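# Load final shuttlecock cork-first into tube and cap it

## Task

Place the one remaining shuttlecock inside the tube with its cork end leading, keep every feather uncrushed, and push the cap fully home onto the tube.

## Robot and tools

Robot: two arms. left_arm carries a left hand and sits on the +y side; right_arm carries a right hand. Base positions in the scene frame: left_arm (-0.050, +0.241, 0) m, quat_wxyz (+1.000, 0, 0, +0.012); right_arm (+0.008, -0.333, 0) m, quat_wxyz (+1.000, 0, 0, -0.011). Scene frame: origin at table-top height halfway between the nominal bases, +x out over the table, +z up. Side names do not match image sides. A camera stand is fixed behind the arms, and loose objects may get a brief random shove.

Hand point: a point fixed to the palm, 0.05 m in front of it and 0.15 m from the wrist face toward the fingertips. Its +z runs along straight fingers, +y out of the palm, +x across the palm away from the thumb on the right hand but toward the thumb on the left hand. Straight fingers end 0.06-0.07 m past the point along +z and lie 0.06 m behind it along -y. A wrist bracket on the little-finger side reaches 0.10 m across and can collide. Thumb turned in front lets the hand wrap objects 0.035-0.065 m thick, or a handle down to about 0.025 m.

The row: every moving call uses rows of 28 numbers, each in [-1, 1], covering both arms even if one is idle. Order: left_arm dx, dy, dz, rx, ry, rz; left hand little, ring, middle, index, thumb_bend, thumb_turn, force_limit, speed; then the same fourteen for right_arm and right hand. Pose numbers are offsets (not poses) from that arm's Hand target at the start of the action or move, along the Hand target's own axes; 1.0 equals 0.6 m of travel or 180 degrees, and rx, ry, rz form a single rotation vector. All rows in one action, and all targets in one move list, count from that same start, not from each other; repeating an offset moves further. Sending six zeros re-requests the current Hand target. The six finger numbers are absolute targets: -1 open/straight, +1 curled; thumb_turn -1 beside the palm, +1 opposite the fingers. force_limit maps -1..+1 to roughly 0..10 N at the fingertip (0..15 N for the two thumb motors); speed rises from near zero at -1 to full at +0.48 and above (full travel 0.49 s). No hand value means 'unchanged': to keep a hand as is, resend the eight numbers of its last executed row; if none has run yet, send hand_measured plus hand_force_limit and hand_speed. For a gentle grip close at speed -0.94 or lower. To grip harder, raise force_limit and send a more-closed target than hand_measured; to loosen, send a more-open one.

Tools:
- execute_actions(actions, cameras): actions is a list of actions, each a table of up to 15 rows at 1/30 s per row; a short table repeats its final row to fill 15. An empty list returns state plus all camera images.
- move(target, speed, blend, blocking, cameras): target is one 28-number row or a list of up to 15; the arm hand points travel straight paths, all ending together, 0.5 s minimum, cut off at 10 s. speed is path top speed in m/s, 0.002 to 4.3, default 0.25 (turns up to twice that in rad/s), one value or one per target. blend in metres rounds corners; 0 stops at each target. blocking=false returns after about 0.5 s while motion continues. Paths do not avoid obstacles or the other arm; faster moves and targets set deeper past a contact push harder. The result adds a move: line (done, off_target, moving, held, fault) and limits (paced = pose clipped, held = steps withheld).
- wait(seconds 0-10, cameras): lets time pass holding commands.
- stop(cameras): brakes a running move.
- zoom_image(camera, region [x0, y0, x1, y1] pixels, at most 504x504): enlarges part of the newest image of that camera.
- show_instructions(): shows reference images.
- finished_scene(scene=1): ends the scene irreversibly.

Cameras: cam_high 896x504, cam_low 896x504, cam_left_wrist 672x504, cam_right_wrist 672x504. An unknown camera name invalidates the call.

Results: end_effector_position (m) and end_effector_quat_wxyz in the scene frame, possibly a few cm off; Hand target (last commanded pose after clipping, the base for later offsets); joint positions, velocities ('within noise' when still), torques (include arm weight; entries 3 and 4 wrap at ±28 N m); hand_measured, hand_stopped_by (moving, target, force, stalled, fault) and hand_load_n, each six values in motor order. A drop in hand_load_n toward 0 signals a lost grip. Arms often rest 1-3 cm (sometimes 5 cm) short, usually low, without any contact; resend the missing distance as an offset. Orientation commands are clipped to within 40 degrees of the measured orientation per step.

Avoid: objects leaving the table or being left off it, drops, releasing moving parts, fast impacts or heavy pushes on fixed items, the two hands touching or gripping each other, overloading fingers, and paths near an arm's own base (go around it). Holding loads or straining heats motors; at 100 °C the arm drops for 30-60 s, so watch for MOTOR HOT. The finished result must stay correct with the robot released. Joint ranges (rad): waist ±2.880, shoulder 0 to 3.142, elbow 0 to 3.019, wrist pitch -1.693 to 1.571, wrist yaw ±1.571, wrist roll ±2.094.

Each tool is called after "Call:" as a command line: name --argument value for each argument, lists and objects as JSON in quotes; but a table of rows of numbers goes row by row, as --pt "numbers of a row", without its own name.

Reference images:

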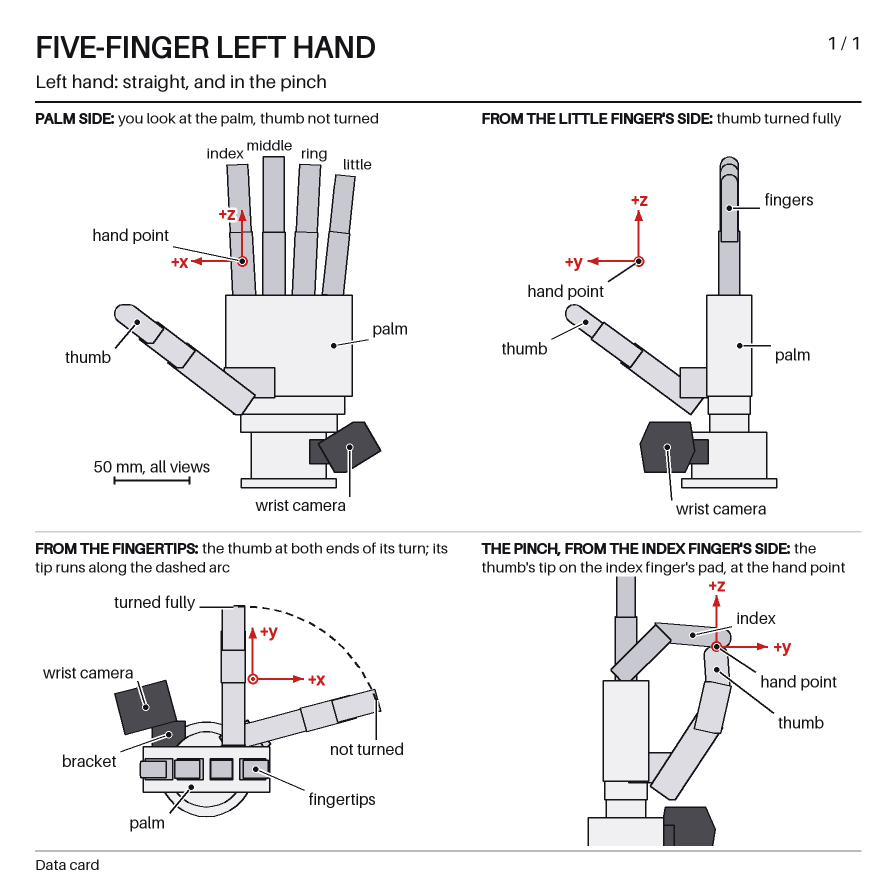

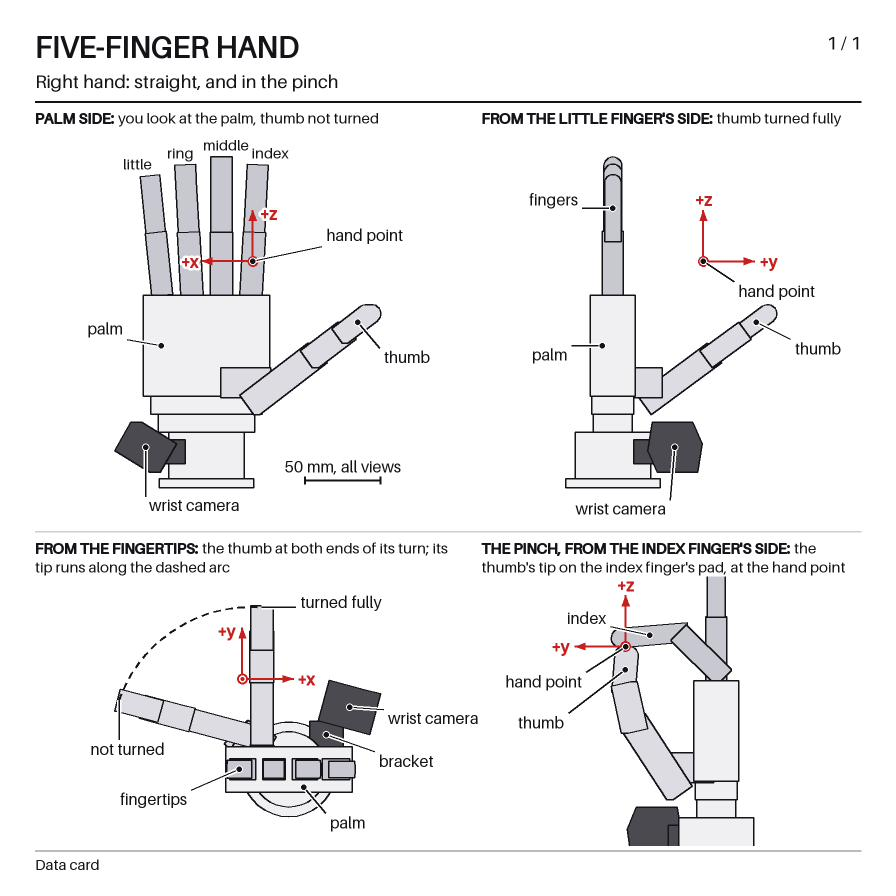

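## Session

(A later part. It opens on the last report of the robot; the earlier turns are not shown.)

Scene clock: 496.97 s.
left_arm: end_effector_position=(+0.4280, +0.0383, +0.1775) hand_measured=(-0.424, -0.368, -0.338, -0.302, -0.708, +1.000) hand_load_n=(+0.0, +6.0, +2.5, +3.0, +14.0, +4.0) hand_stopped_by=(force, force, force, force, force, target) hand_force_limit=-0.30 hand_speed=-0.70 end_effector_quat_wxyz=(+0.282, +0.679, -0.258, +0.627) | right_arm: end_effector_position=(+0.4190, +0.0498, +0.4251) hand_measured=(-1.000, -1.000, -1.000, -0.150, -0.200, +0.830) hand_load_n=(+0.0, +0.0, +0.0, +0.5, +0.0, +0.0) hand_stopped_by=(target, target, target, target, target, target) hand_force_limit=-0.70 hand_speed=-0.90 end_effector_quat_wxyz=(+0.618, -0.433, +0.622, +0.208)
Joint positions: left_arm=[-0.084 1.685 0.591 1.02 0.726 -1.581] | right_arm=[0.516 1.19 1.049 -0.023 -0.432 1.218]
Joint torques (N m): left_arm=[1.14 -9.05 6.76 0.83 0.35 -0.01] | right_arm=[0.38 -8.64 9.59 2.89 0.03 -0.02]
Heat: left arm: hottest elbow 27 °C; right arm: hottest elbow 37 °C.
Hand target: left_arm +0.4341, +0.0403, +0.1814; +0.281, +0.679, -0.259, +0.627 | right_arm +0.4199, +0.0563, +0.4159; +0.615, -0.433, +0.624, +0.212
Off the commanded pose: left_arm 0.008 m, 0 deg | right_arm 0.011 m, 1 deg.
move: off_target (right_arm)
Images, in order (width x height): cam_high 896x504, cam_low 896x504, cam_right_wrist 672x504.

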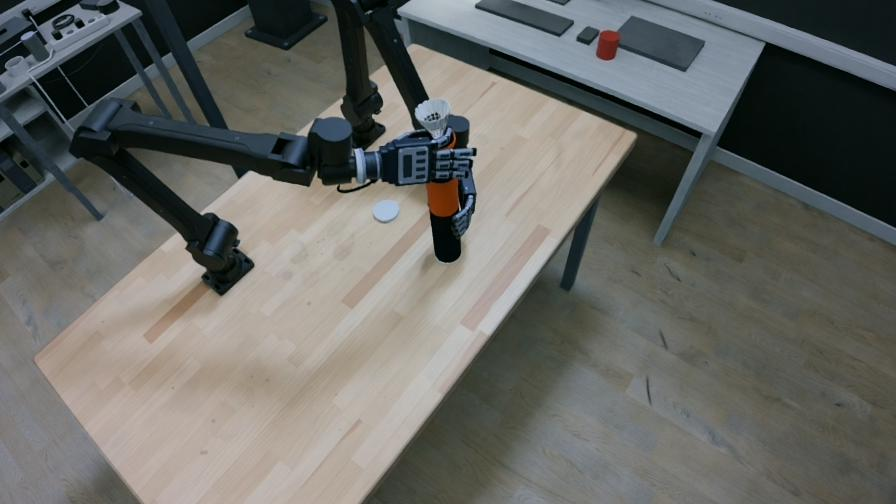

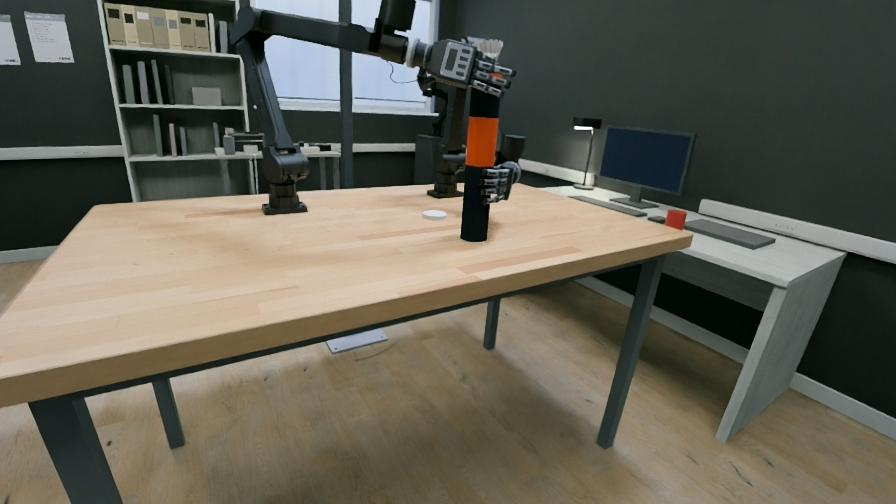

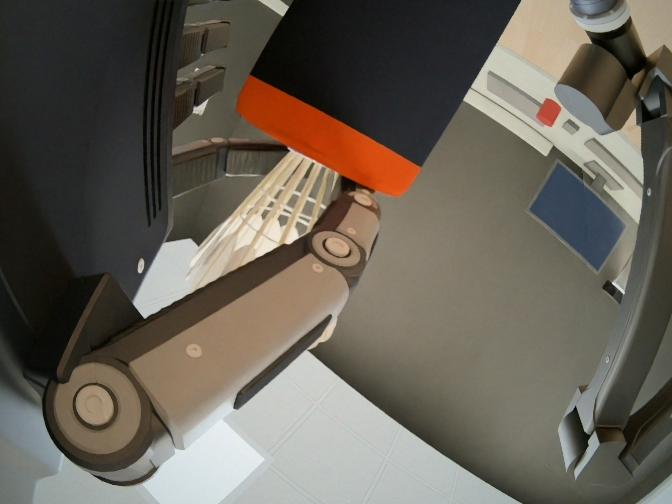

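Call:
move --target '[0,0,0,0,0,0,-0.3,-0.3,-0.3,-0.3,-0.3,1,-0.3,-0.7,-0.01585,-0.00447,-0.00257,0,0,0,-1,-1,-1,-0.3,-0.35,0.83,-0.7,-0.9]' --speed 0.03 --cameras '["all"]'

Scene clock: 510.03 s.
left_arm: end_effector_position=(+0.4274, +0.0381, +0.1780) hand_measured=(-0.424, -0.368, -0.338, -0.302, -0.708, +1.000) hand_load_n=(+0.0, +7.0, +2.0, +2.5, +14.5, +3.0) hand_stopped_by=(force, force, force, force, force, target) hand_force_limit=-0.30 hand_speed=-0.70 end_effector_quat_wxyz=(+0.283, +0.678, -0.259, +0.627) | right_arm: end_effector_position=(+0.4198, +0.0495, +0.4255) hand_measured=(-1.000, -1.000, -1.000, -0.300, -0.350, +0.830) hand_load_n=(+0.0, +0.0, +0.0, +0.0, -1.0, +1.0) hand_stopped_by=(target, target, target, target, target, target) hand_force_limit=-0.70 hand_speed=-0.90 end_effector_quat_wxyz=(+0.618, -0.429, +0.625, +0.209)
Joint positions: left_arm=[-0.084 1.684 0.591 1.02 0.729 -1.581] | right_arm=[0.516 1.19 1.049 -0.023 -0.428 1.226]
Joint torques (N m): left_arm=[1.2 -8.7 6.72 0.59 0.26 -0.05] | right_arm=[0.44 -9.11 11.55 1.98 -0.11 -0.08]
Heat: left arm: hottest elbow 27 °C; right arm: hottest elbow 36 °C.
Hand target: left_arm +0.4341, +0.0403, +0.1815; +0.281, +0.679, -0.259, +0.627 | right_arm +0.4199, +0.0563, +0.4259; +0.615, -0.433, +0.624, +0.212
Off the commanded pose: left_arm 0.008 m, 0 deg | right_arm 0.007 m, 1 deg.
move: done

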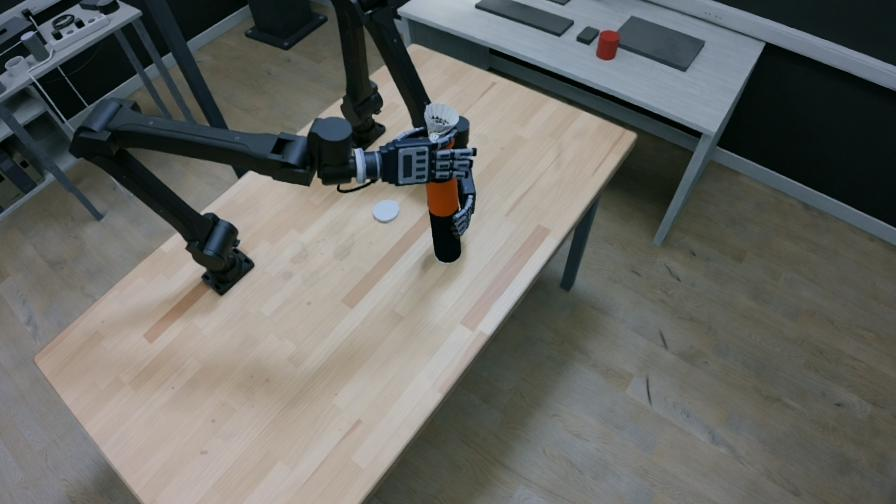

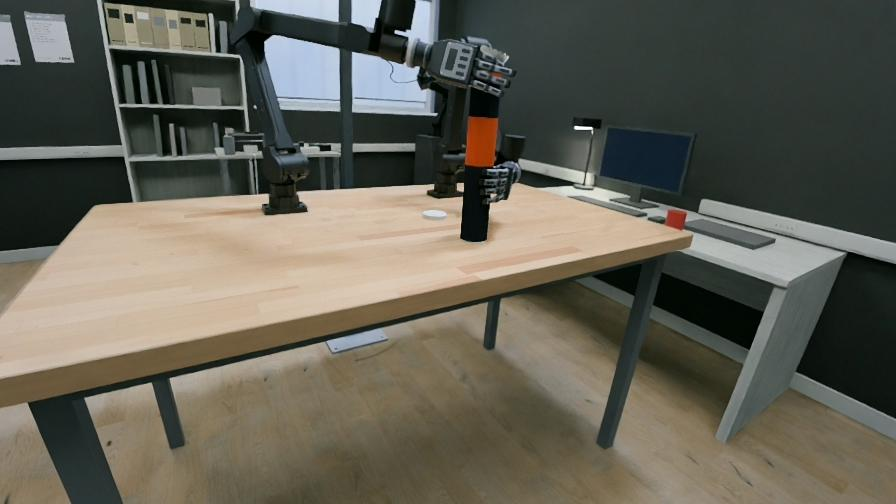

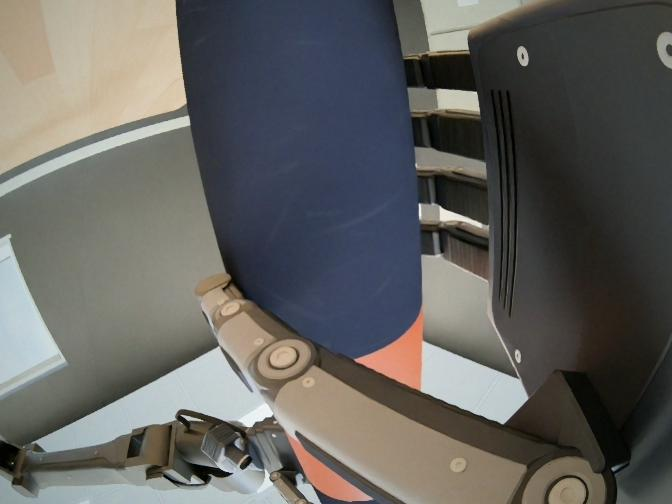

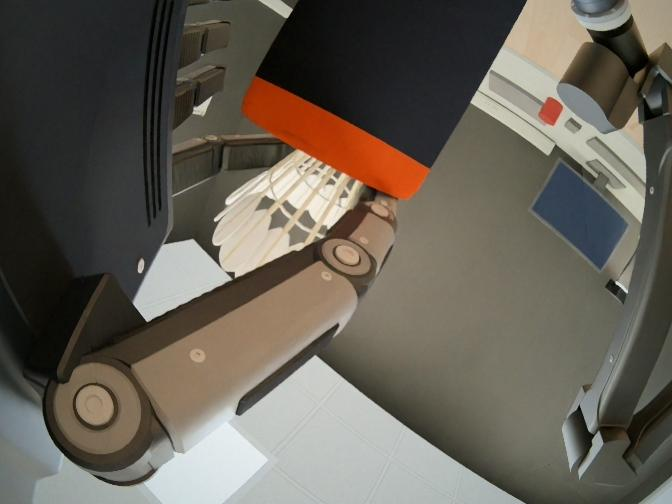

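Call:
zoom_image --camera "cam_high" --region '[380, 80, 500, 180]'

Call:
zoom_image --camera "cam_right_wrist" --region '[180, 80, 480, 300]'

Scaled by 4.200 from the camera's 896x504 image, which has a finer 1280x720 frame.

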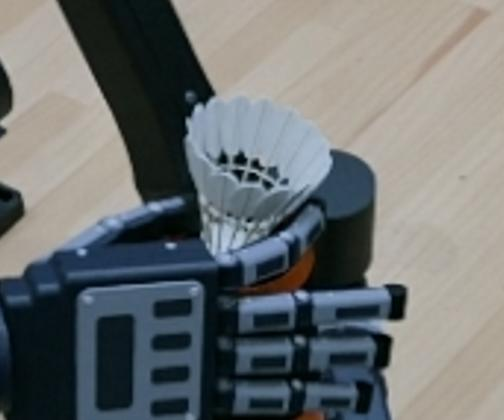

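Scaled by 1.680 from the camera's 672x504 image, which has a finer 960x720 frame.

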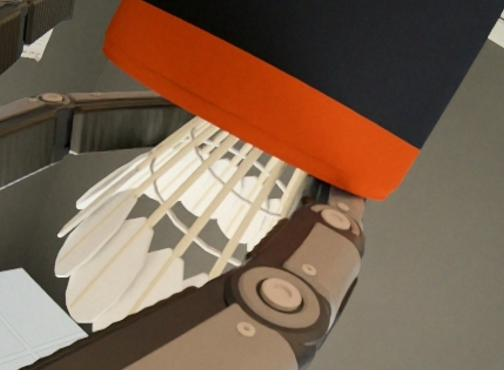

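Call:
move --target '[0,0,0,0,0,0,-0.3,-0.3,-0.3,-0.3,-0.3,1,-0.3,-0.7,-0.0396,-0.0112,-0.0064,0,0,0,-1,-1,-1,-0.3,-0.35,0.83,-0.7,-0.9]' --speed 0.03 --cameras '["cam_high", "cam_right_wrist"]'

Call:
zoom_image --camera "cam_high" --region '[380, 80, 500, 180]'

Scene clock: 516.97 s.
left_arm: end_effector_position=(+0.4274, +0.0381, +0.1780) hand_measured=(-0.424, -0.368, -0.338, -0.302, -0.708, +1.000) hand_load_n=(+0.0, +7.0, +2.0, +2.5, +14.5, +2.5) hand_stopped_by=(force, force, force, force, force, target) hand_force_limit=-0.30 hand_speed=-0.70 end_effector_quat_wxyz=(+0.283, +0.678, -0.259, +0.627) | right_arm: end_effector_position=(+0.4197, +0.0494, +0.4241) hand_measured=(-1.000, -1.000, -1.000, -0.300, -0.350, +0.830) hand_load_n=(+0.0, +0.0, +0.0, -0.5, -1.0, +1.5) hand_stopped_by=(target, target, target, target, target, target) hand_force_limit=-0.70 hand_speed=-0.90 end_effector_quat_wxyz=(+0.602, -0.428, +0.639, +0.214)
Joint positions: left_arm=[-0.084 1.684 0.591 1.02 0.729 -1.581] | right_arm=[0.516 1.19 1.066 -0.079 -0.428 1.238]
Joint torques (N m): left_arm=[1.38 -8.88 6.64 0.57 0.21 0] | right_arm=[0.5 -10.17 14.98 1.61 -0.13 -0.18]
Heat: left arm: hottest elbow 27 °C; right arm: hottest elbow 37 °C.
Hand target: left_arm +0.4341, +0.0403, +0.1813; +0.281, +0.679, -0.259, +0.627 | right_arm +0.4199, +0.0563, +0.4508; +0.615, -0.433, +0.624, +0.213
Off the commanded pose: left_arm 0.008 m, 0 deg | right_arm 0.028 m, 2 deg.
move: off_target (right_arm)
Images, in order (width x height): cam_high 896x504, cam_right_wrist 672x504.

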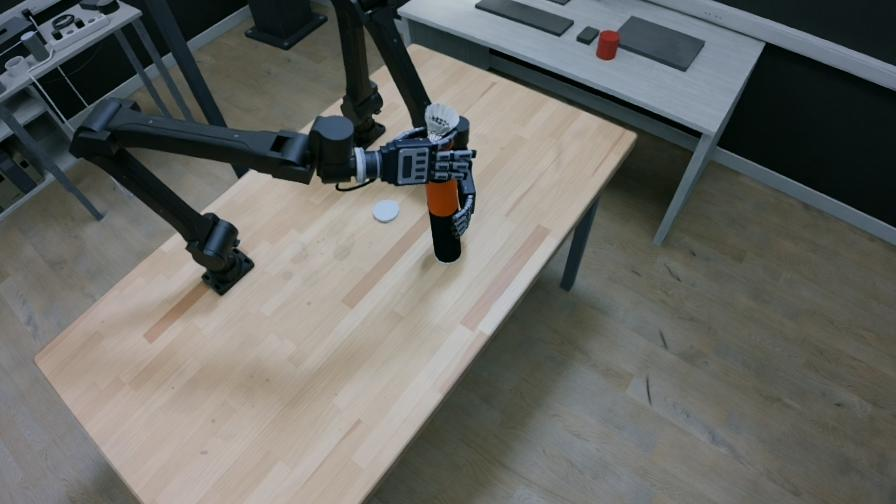

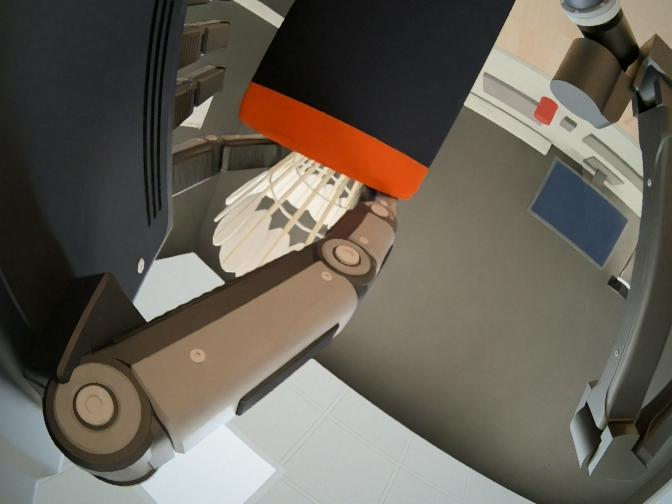

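Scaled by 4.200 from the camera's 896x504 image, which has a finer 1280x720 frame.

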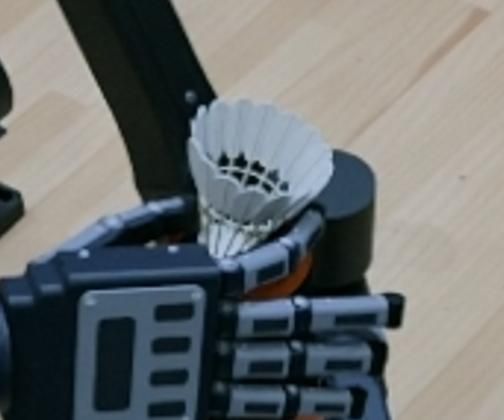

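Call:
move --target '[0,0,0,0,0,0,-0.3,-0.3,-0.3,-0.3,-0.3,1,-0.3,-0.7,-0.0238,-0.0067,-0.0039,0,0,0,-1,-1,-1,-0.3,-0.35,0.83,-0.7,-0.9]' --speed 0.03 --cameras '["cam_high", "cam_right_wrist"]'

Call:
zoom_image --camera "cam_high" --region '[380, 80, 500, 180]'

Scene clock: 520.67 s.
left_arm: end_effector_position=(+0.4275, +0.0381, +0.1775) hand_measured=(-0.424, -0.368, -0.338, -0.302, -0.708, +1.000) hand_load_n=(+0.0, +6.5, +2.0, +3.5, +13.5, +4.0) hand_stopped_by=(force, force, force, force, force, target) hand_force_limit=-0.30 hand_speed=-0.70 end_effector_quat_wxyz=(+0.283, +0.679, -0.259, +0.626) | right_arm: end_effector_position=(+0.4196, +0.0493, +0.4264) hand_measured=(-1.000, -1.000, -1.000, -0.300, -0.350, +0.830) hand_load_n=(+0.0, +0.0, -0.5, +0.0, +0.0, -0.5) hand_stopped_by=(target, target, target, target, target, target) hand_force_limit=-0.70 hand_speed=-0.90 end_effector_quat_wxyz=(+0.593, -0.430, +0.647, +0.214)
Joint positions: left_arm=[-0.084 1.684 0.591 1.017 0.729 -1.581] | right_arm=[0.516 1.19 1.087 -0.124 -0.428 1.235]
Joint torques (N m): left_arm=[1.14 -8.82 6.75 0.76 0.25 0.01] | right_arm=[0.44 -10.64 16.05 1.76 -0.17 -0.16]
Heat: left arm: hottest elbow 27 °C; right arm: hottest elbow 38 °C.
Hand target: left_arm +0.4341, +0.0402, +0.1813; +0.281, +0.679, -0.259, +0.627 | right_arm +0.4199, +0.0562, +0.4659; +0.615, -0.433, +0.624, +0.212
Off the commanded pose: left_arm 0.008 m, 0 deg | right_arm 0.040 m, 4 deg.
move: off_target (right_arm)
Images, in order (width x height): cam_high 896x504, cam_right_wrist 672x504.

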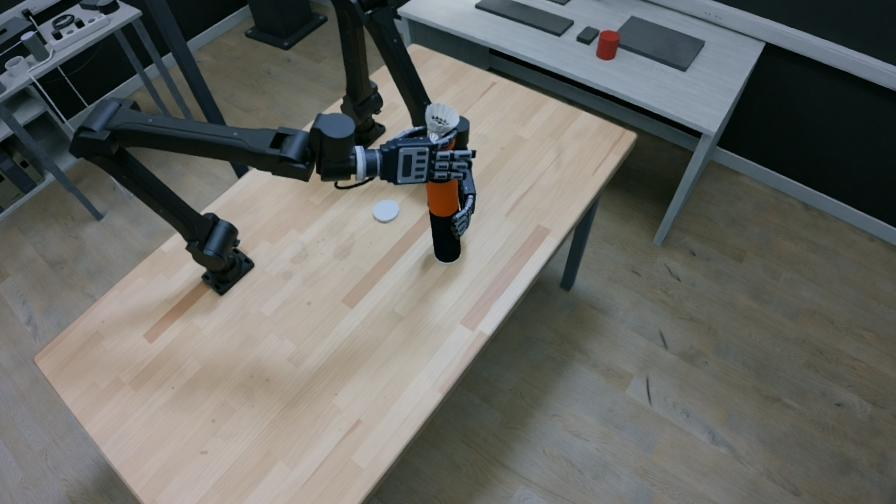

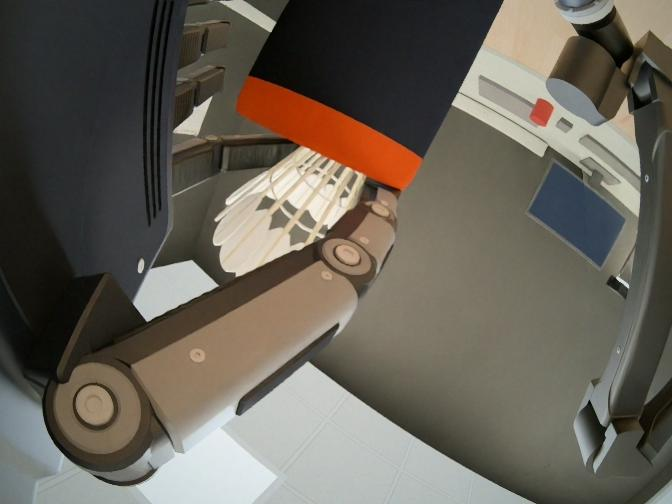

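Scaled by 4.200 from the camera's 896x504 image, which has a finer 1280x720 frame.

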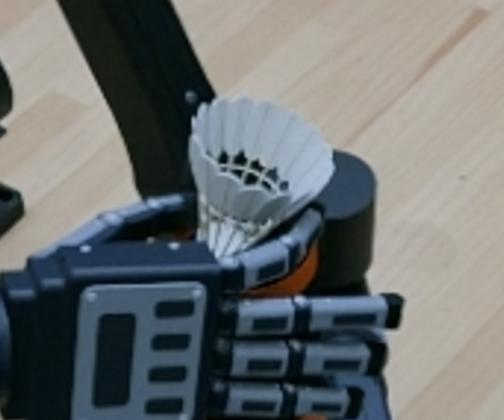

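Call:
move --target '[0,0,0,0,0,0,-0.3,-0.3,-0.3,-0.3,-0.3,1,-0.3,-0.7,-0.0238,-0.0067,-0.0039,0,0,0,-1,-1,-1,-0.3,-0.35,0.83,-0.7,-0.9]' --speed 0.03 --cameras '["cam_high", "cam_right_wrist"]'

Call:
zoom_image --camera "cam_high" --region '[380, 80, 500, 180]'

Scene clock: 524.80 s.
left_arm: end_effector_position=(+0.4275, +0.0381, +0.1775) hand_measured=(-0.424, -0.368, -0.338, -0.302, -0.708, +1.000) hand_load_n=(+0.0, +6.5, +2.5, +3.0, +13.5, +4.0) hand_stopped_by=(force, force, force, force, force, target) hand_force_limit=-0.30 hand_speed=-0.70 end_effector_quat_wxyz=(+0.283, +0.679, -0.259, +0.626) | right_arm: end_effector_position=(+0.4206, +0.0499, +0.4405) hand_measured=(-1.000, -1.000, -1.000, -0.300, -0.350, +0.830) hand_load_n=(+0.0, -0.5, +0.0, +0.0, +0.0, -0.5) hand_stopped_by=(target, target, target, target, target, target) hand_force_limit=-0.70 hand_speed=-0.90 end_effector_quat_wxyz=(+0.592, -0.430, +0.647, +0.214)
Joint positions: left_arm=[-0.084 1.684 0.591 1.017 0.729 -1.581] | right_arm=[0.516 1.19 1.125 -0.164 -0.428 1.234]
Joint torques (N m): left_arm=[1.38 -8.59 6.82 0.73 0.22 -0.06] | right_arm=[0.5 -10.46 16.17 1.74 -0.17 -0.15]
Heat: left arm: hottest elbow 27 °C; right arm: hottest elbow 38 °C.
Hand target: left_arm +0.4341, +0.0402, +0.1813; +0.281, +0.679, -0.259, +0.627 | right_arm +0.4198, +0.0562, +0.4807; +0.615, -0.433, +0.624, +0.213
Off the commanded pose: left_arm 0.008 m, 0 deg | right_arm 0.041 m, 4 deg.
move: off_target (right_arm)
Images, in order (width x height): cam_high 896x504, cam_right_wrist 672x504.

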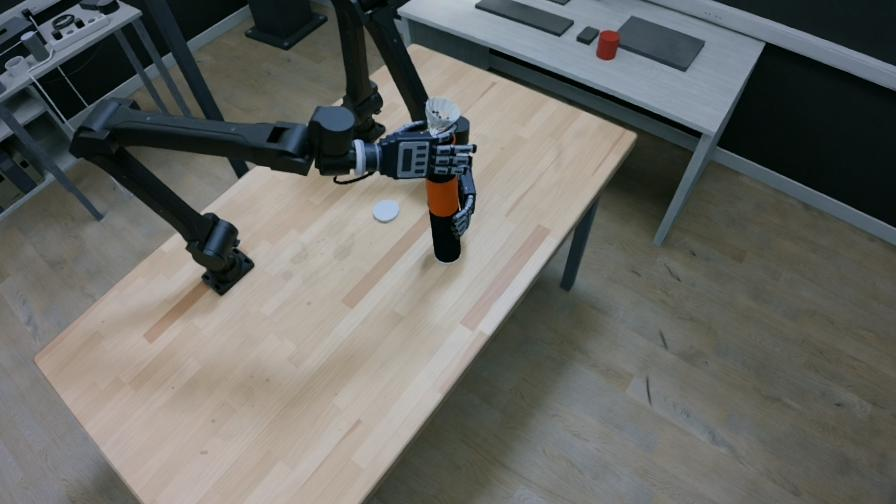

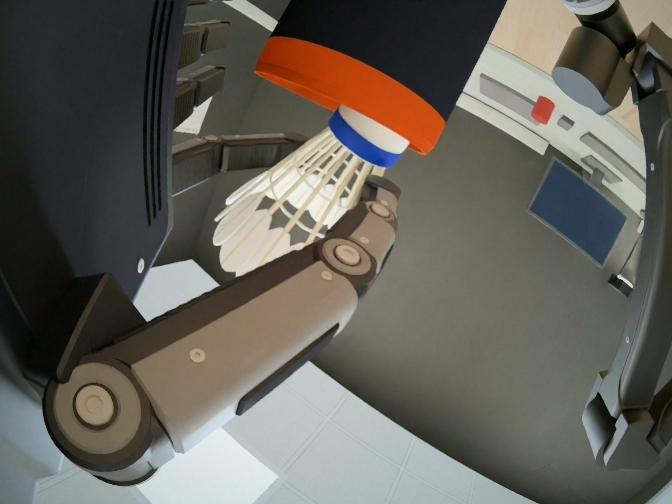

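Scaled by 4.200 from the camera's 896x504 image, which has a finer 1280x720 frame.

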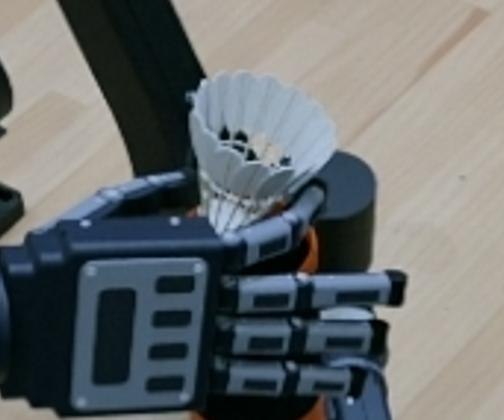

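Call:
move --target '[0,0,0,0,0,0,-0.3,-0.3,-0.3,-0.3,-0.3,1,-0.3,-0.7,0.1014,0.0286,0.0165,0,0,0,-1,-1,-1,-0.3,-0.35,0.83,-0.7,-0.9]' --speed 0.03 --cameras '["cam_high", "cam_right_wrist"]'

Call:
zoom_image --camera "cam_high" --region '[380, 80, 500, 180]'

Scene clock: 532.77 s.
left_arm: end_effector_position=(+0.4275, +0.0381, +0.1775) hand_measured=(-0.424, -0.368, -0.338, -0.302, -0.708, +1.000) hand_load_n=(+0.0, +6.5, +2.5, +3.0, +13.5, +4.0) hand_stopped_by=(force, force, force, force, force, target) hand_force_limit=-0.30 hand_speed=-0.70 end_effector_quat_wxyz=(+0.283, +0.679, -0.259, +0.626) | right_arm: end_effector_position=(+0.4201, +0.0496, +0.4272) hand_measured=(-1.000, -1.000, -1.000, -0.300, -0.350, +0.830) hand_load_n=(+0.0, +0.0, +0.0, +0.0, +0.0, +0.0) hand_stopped_by=(target, target, target, target, target, target) hand_force_limit=-0.70 hand_speed=-0.90 end_effector_quat_wxyz=(+0.617, -0.427, +0.626, +0.211)
Joint positions: left_arm=[-0.084 1.684 0.591 1.017 0.729 -1.581] | right_arm=[0.516 1.19 1.052 -0.026 -0.428 1.233]
Joint torques (N m): left_arm=[1.38 -9 6.91 0.7 0.25 -0.02] | right_arm=[0.38 -8.82 9.57 2.85 -0.11 -0.15]
Heat: left arm: hottest elbow 27 °C; right arm: hottest elbow 37 °C.
Hand target: left_arm +0.4341, +0.0402, +0.1813; +0.281, +0.679, -0.259, +0.627 | right_arm +0.4199, +0.0563, +0.4169; +0.615, -0.433, +0.624, +0.212
Off the commanded pose: left_arm 0.008 m, 0 deg | right_arm 0.012 m, 1 deg.
move: off_target (right_arm)
Images, in order (width x height): cam_high 896x504, cam_right_wrist 672x504.

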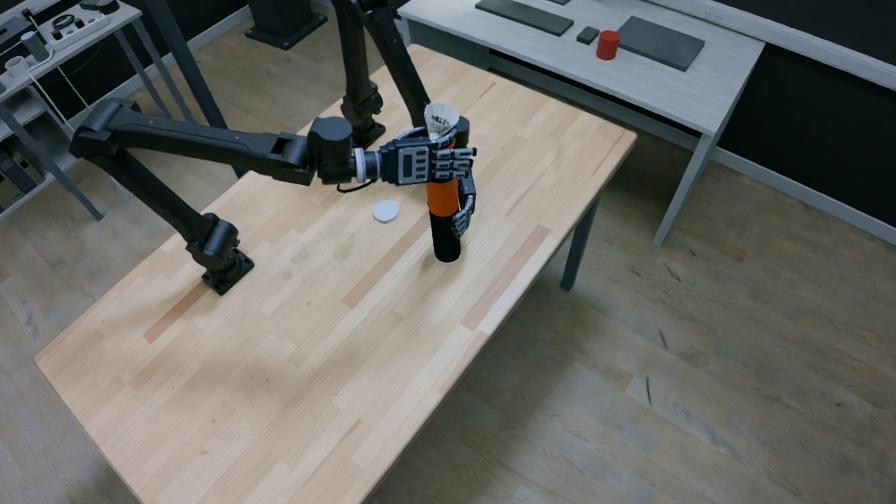

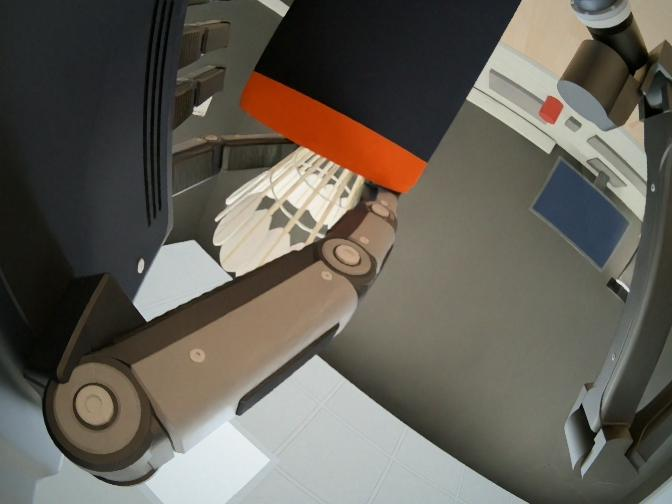

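Scaled by 4.200 from the camera's 896x504 image, which has a finer 1280x720 frame.

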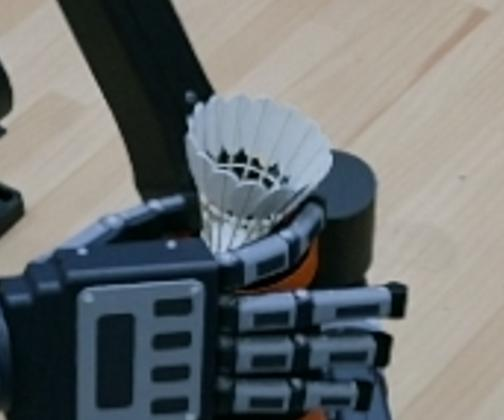

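Call:
move --target '[0,0,0,0,0,0,-0.3,-0.3,-0.3,-0.3,-0.3,1,-0.3,-0.7,0,0,0,0,0,0,-1,-1,-1,-0.5,-0.6,0.83,-0.7,-0.9]' --speed 0.03 --cameras '["cam_high", "cam_right_wrist"]'

Call:
zoom_image --camera "cam_high" --region '[380, 80, 500, 180]'

Scene clock: 536.53 s.
left_arm: end_effector_position=(+0.4275, +0.0381, +0.1775) hand_measured=(-0.424, -0.368, -0.338, -0.302, -0.708, +1.000) hand_load_n=(+0.0, +6.5, +2.5, +3.5, +13.5, +4.5) hand_stopped_by=(force, force, force, force, force, target) hand_force_limit=-0.30 hand_speed=-0.70 end_effector_quat_wxyz=(+0.283, +0.679, -0.259, +0.626) | right_arm: end_effector_position=(+0.4201, +0.0496, +0.4278) hand_measured=(-1.000, -1.000, -1.000, -0.500, -0.600, +0.830) hand_load_n=(+0.0, +0.0, +0.0, -0.5, +0.0, +0.0) hand_stopped_by=(target, target, target, target, target, target) hand_force_limit=-0.70 hand_speed=-0.90 end_effector_quat_wxyz=(+0.618, -0.427, +0.625, +0.211)
Joint positions: left_arm=[-0.084 1.684 0.591 1.017 0.729 -1.581] | right_arm=[0.516 1.19 1.052 -0.023 -0.428 1.233]
Joint torques (N m): left_arm=[1.32 -8.82 6.83 0.7 0.29 -0.05] | right_arm=[0.44 -8.59 9.52 2.8 -0.1 -0.15]
Heat: left arm: hottest elbow 27 °C; right arm: hottest elbow 37 °C.
Hand target: left_arm +0.4341, +0.0402, +0.1813; +0.281, +0.679, -0.259, +0.627 | right_arm +0.4199, +0.0563, +0.4169; +0.615, -0.433, +0.624, +0.212
Off the commanded pose: left_arm 0.008 m, 0 deg | right_arm 0.013 m, 1 deg.
move: off_target (right_arm)
Images, in order (width x height): cam_high 896x504, cam_right_wrist 672x504.

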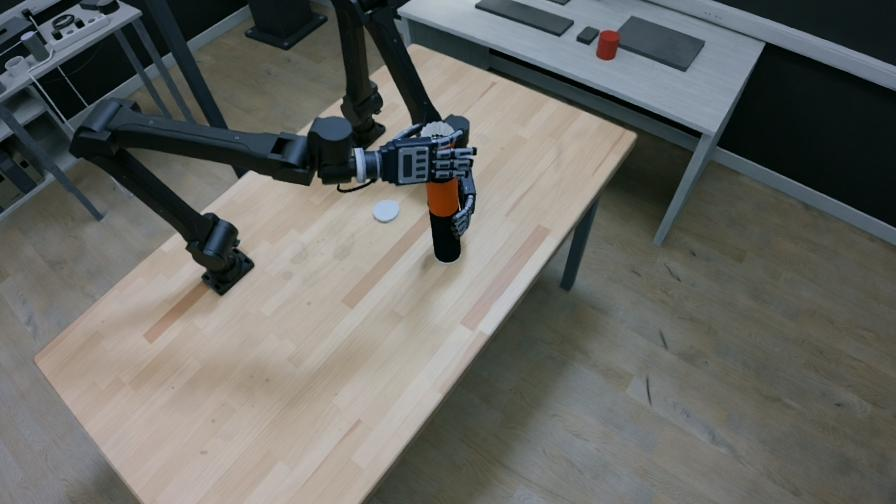

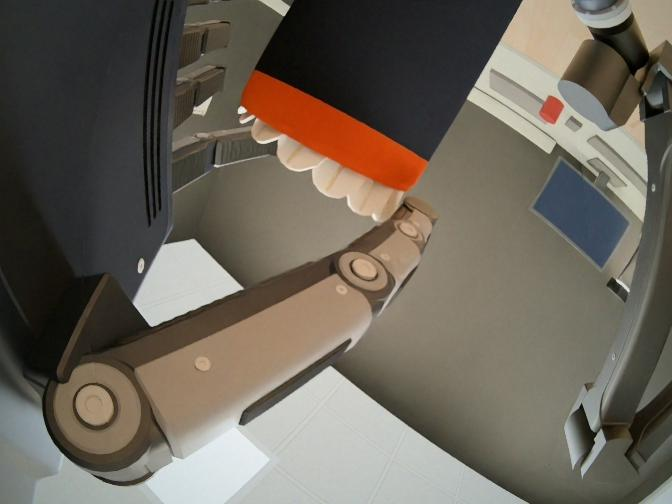

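Scaled by 4.200 from the camera's 896x504 image, which has a finer 1280x720 frame.

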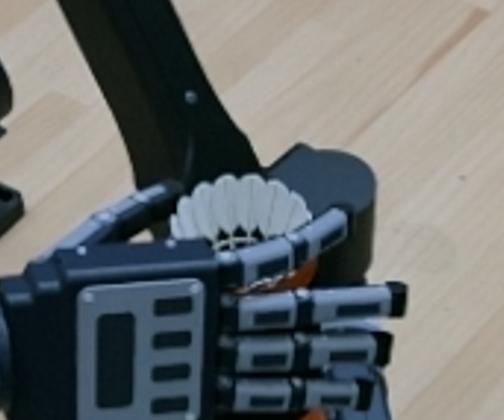

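Call:
move --target '[0,0,0,0,0,0,-0.3,-0.3,-0.3,-0.3,-0.3,1,-0.3,-0.7,0,0,0,0,0,0,-1,-1,-1,-1,-1,0.83,-0.7,-0.8]' --speed 0.03 --cameras '["cam_high", "cam_right_wrist"]'

Call:
zoom_image --camera "cam_high" --region '[380, 80, 500, 180]'

Call:
zoom_image --camera "cam_right_wrist" --region '[180, 40, 480, 260]'

Scene clock: 542.07 s.
left_arm: end_effector_position=(+0.4275, +0.0381, +0.1775) hand_measured=(-0.424, -0.368, -0.338, -0.302, -0.708, +1.000) hand_load_n=(+0.0, +6.5, +2.0, +3.5, +14.0, +4.0) hand_stopped_by=(force, force, force, force, force, target) hand_force_limit=-0.30 hand_speed=-0.70 end_effector_quat_wxyz=(+0.283, +0.679, -0.259, +0.626) | right_arm: end_effector_position=(+0.4201, +0.0496, +0.4278) hand_measured=(-1.000, -1.000, -1.000, -1.000, -1.000, +0.830) hand_load_n=(+0.0, +0.0, +0.0, +0.0, +0.0, -0.5) hand_stopped_by=(target, target, target, target, target, target) hand_force_limit=-0.70 hand_speed=-0.80 end_effector_quat_wxyz=(+0.618, -0.427, +0.625, +0.211)
Joint positions: left_arm=[-0.084 1.684 0.591 1.017 0.729 -1.581] | right_arm=[0.516 1.19 1.052 -0.023 -0.428 1.233]
Joint torques (N m): left_arm=[0.97 -8.88 6.78 0.75 0.28 0] | right_arm=[0.56 -8.64 9.59 2.74 -0.1 -0.15]
Heat: left arm: hottest elbow 27 °C; right arm: hottest elbow 36 °C.
Hand target: left_arm +0.4341, +0.0402, +0.1813; +0.281, +0.679, -0.259, +0.627 | right_arm +0.4199, +0.0563, +0.4169; +0.615, -0.433, +0.624, +0.212
Off the commanded pose: left_arm 0.008 m, 0 deg | right_arm 0.013 m, 1 deg.
move: off_target (right_arm)
Images, in order (width x height): cam_high 896x504, cam_right_wrist 672x504.

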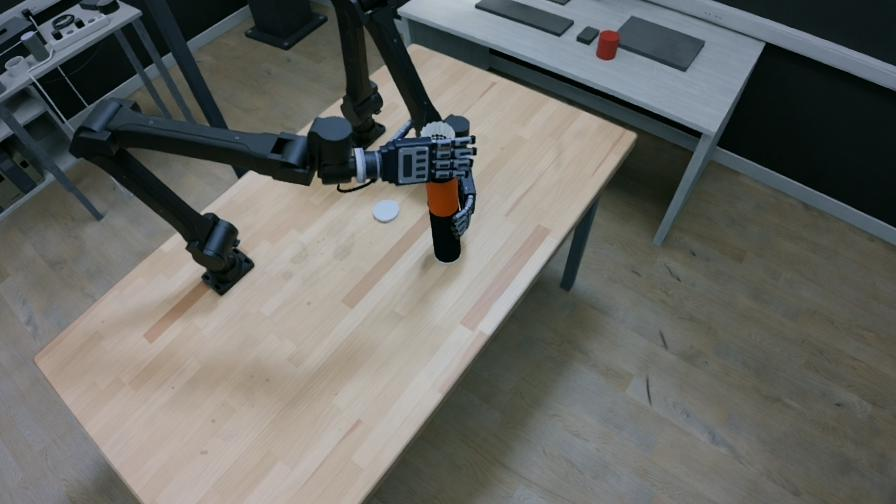

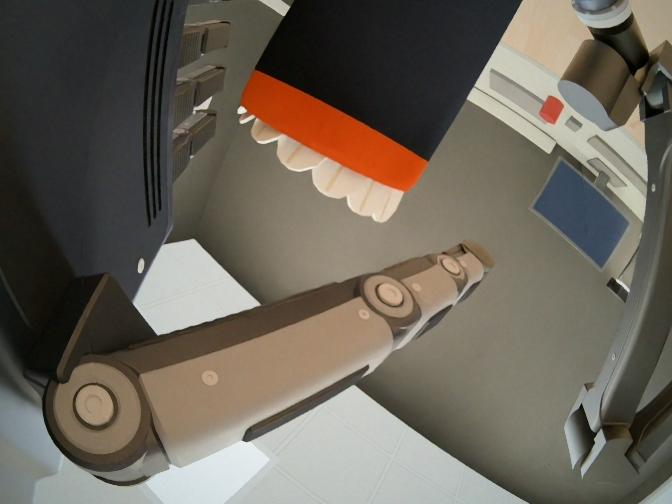

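Scaled by 4.200 from the camera's 896x504 image, which has a finer 1280x720 frame.

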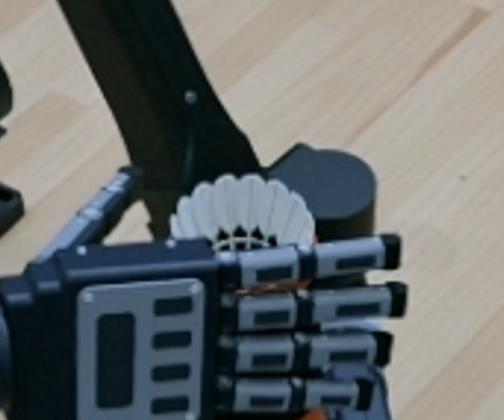

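Scaled by 1.680 from the camera's 672x504 image, which has a finer 960x720 frame.

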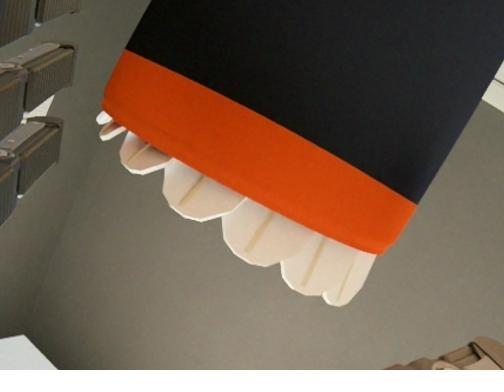

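Call:
move --target '[0,0,0,0,0,0,-0.3,-0.3,-0.3,-0.3,-0.3,1,-0.3,-0.7,0,0,-0.3,0,0,0,-1,-1,-1,-1,-1,0.83,-0.7,-0.8]' --speed 0.12 --cameras '["all"]'

Call:
zoom_image --camera "cam_high" --region '[380, 80, 500, 180]'

Call:
zoom_image --camera "cam_low" --region '[430, 30, 550, 130]'

Scene clock: 549.47 s.
left_arm: end_effector_position=(+0.4275, +0.0381, +0.1775) hand_measured=(-0.424, -0.368, -0.338, -0.302, -0.708, +1.000) hand_load_n=(+0.0, +6.5, +2.5, +3.5, +14.0, +4.0) hand_stopped_by=(force, force, force, force, force, target) hand_force_limit=-0.30 hand_speed=-0.70 end_effector_quat_wxyz=(+0.283, +0.679, -0.259, +0.626) | right_arm: end_effector_position=(+0.3168, -0.0835, +0.4481) hand_measured=(-1.000, -1.000, -1.000, -1.000, -1.000, +0.830) hand_load_n=(+0.0, +0.0, +0.0, +0.0, +0.0, -0.5) hand_stopped_by=(target, target, target, target, target, target) hand_force_limit=-0.70 hand_speed=-0.80 end_effector_quat_wxyz=(+0.616, -0.433, +0.622, +0.216)
Joint positions: left_arm=[-0.084 1.684 0.591 1.017 0.729 -1.581] | right_arm=[0.235 0.782 0.867 -0.284 -0.722 1.167]
Joint torques (N m): left_arm=[1.2 -8.82 6.79 0.88 0.2 -0.06] | right_arm=[-1.08 -4.84 9.61 1.68 -0.32 -0.21]
Heat: left arm: hottest elbow 27 °C; right arm: hottest elbow 35 °C.
Hand target: left_arm +0.4341, +0.0402, +0.1813; +0.281, +0.679, -0.259, +0.627 | right_arm +0.3151, -0.0874, +0.4445; +0.615, -0.433, +0.624, +0.212
Off the commanded pose: left_arm 0.008 m, 0 deg | right_arm 0.006 m, 0 deg.
move: done

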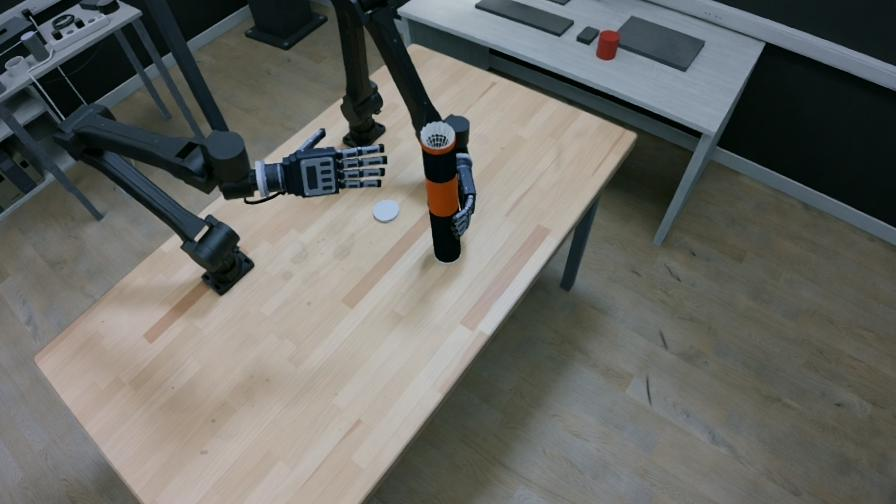

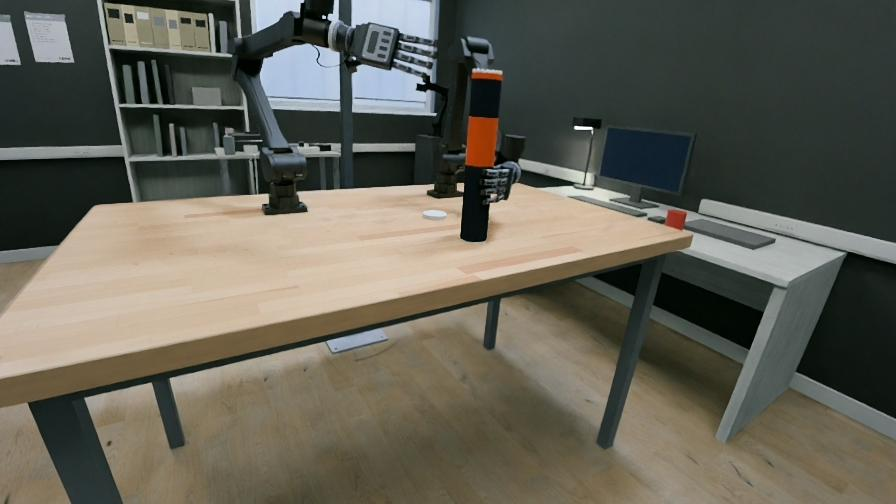

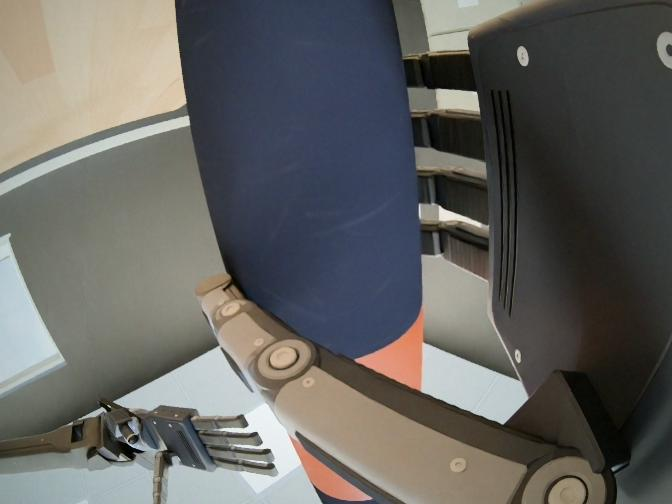

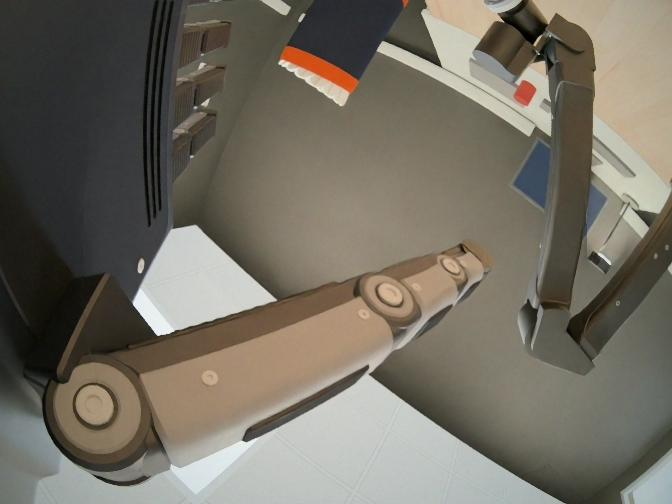

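Scaled by 4.200 from the camera's 896x504 image, which has a finer 1280x720 frame.

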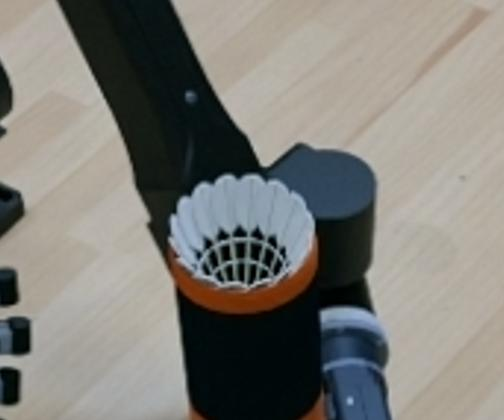

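Scaled by 4.200 from the camera's 896x504 image, which has a finer 1280x720 frame.

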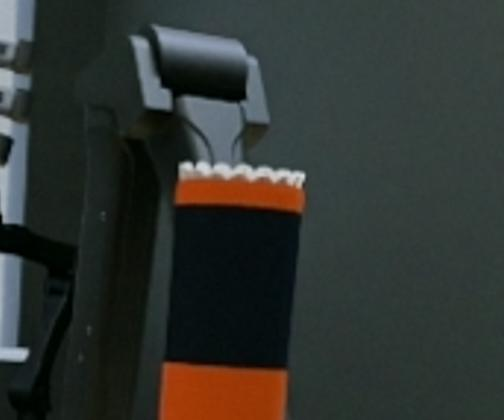

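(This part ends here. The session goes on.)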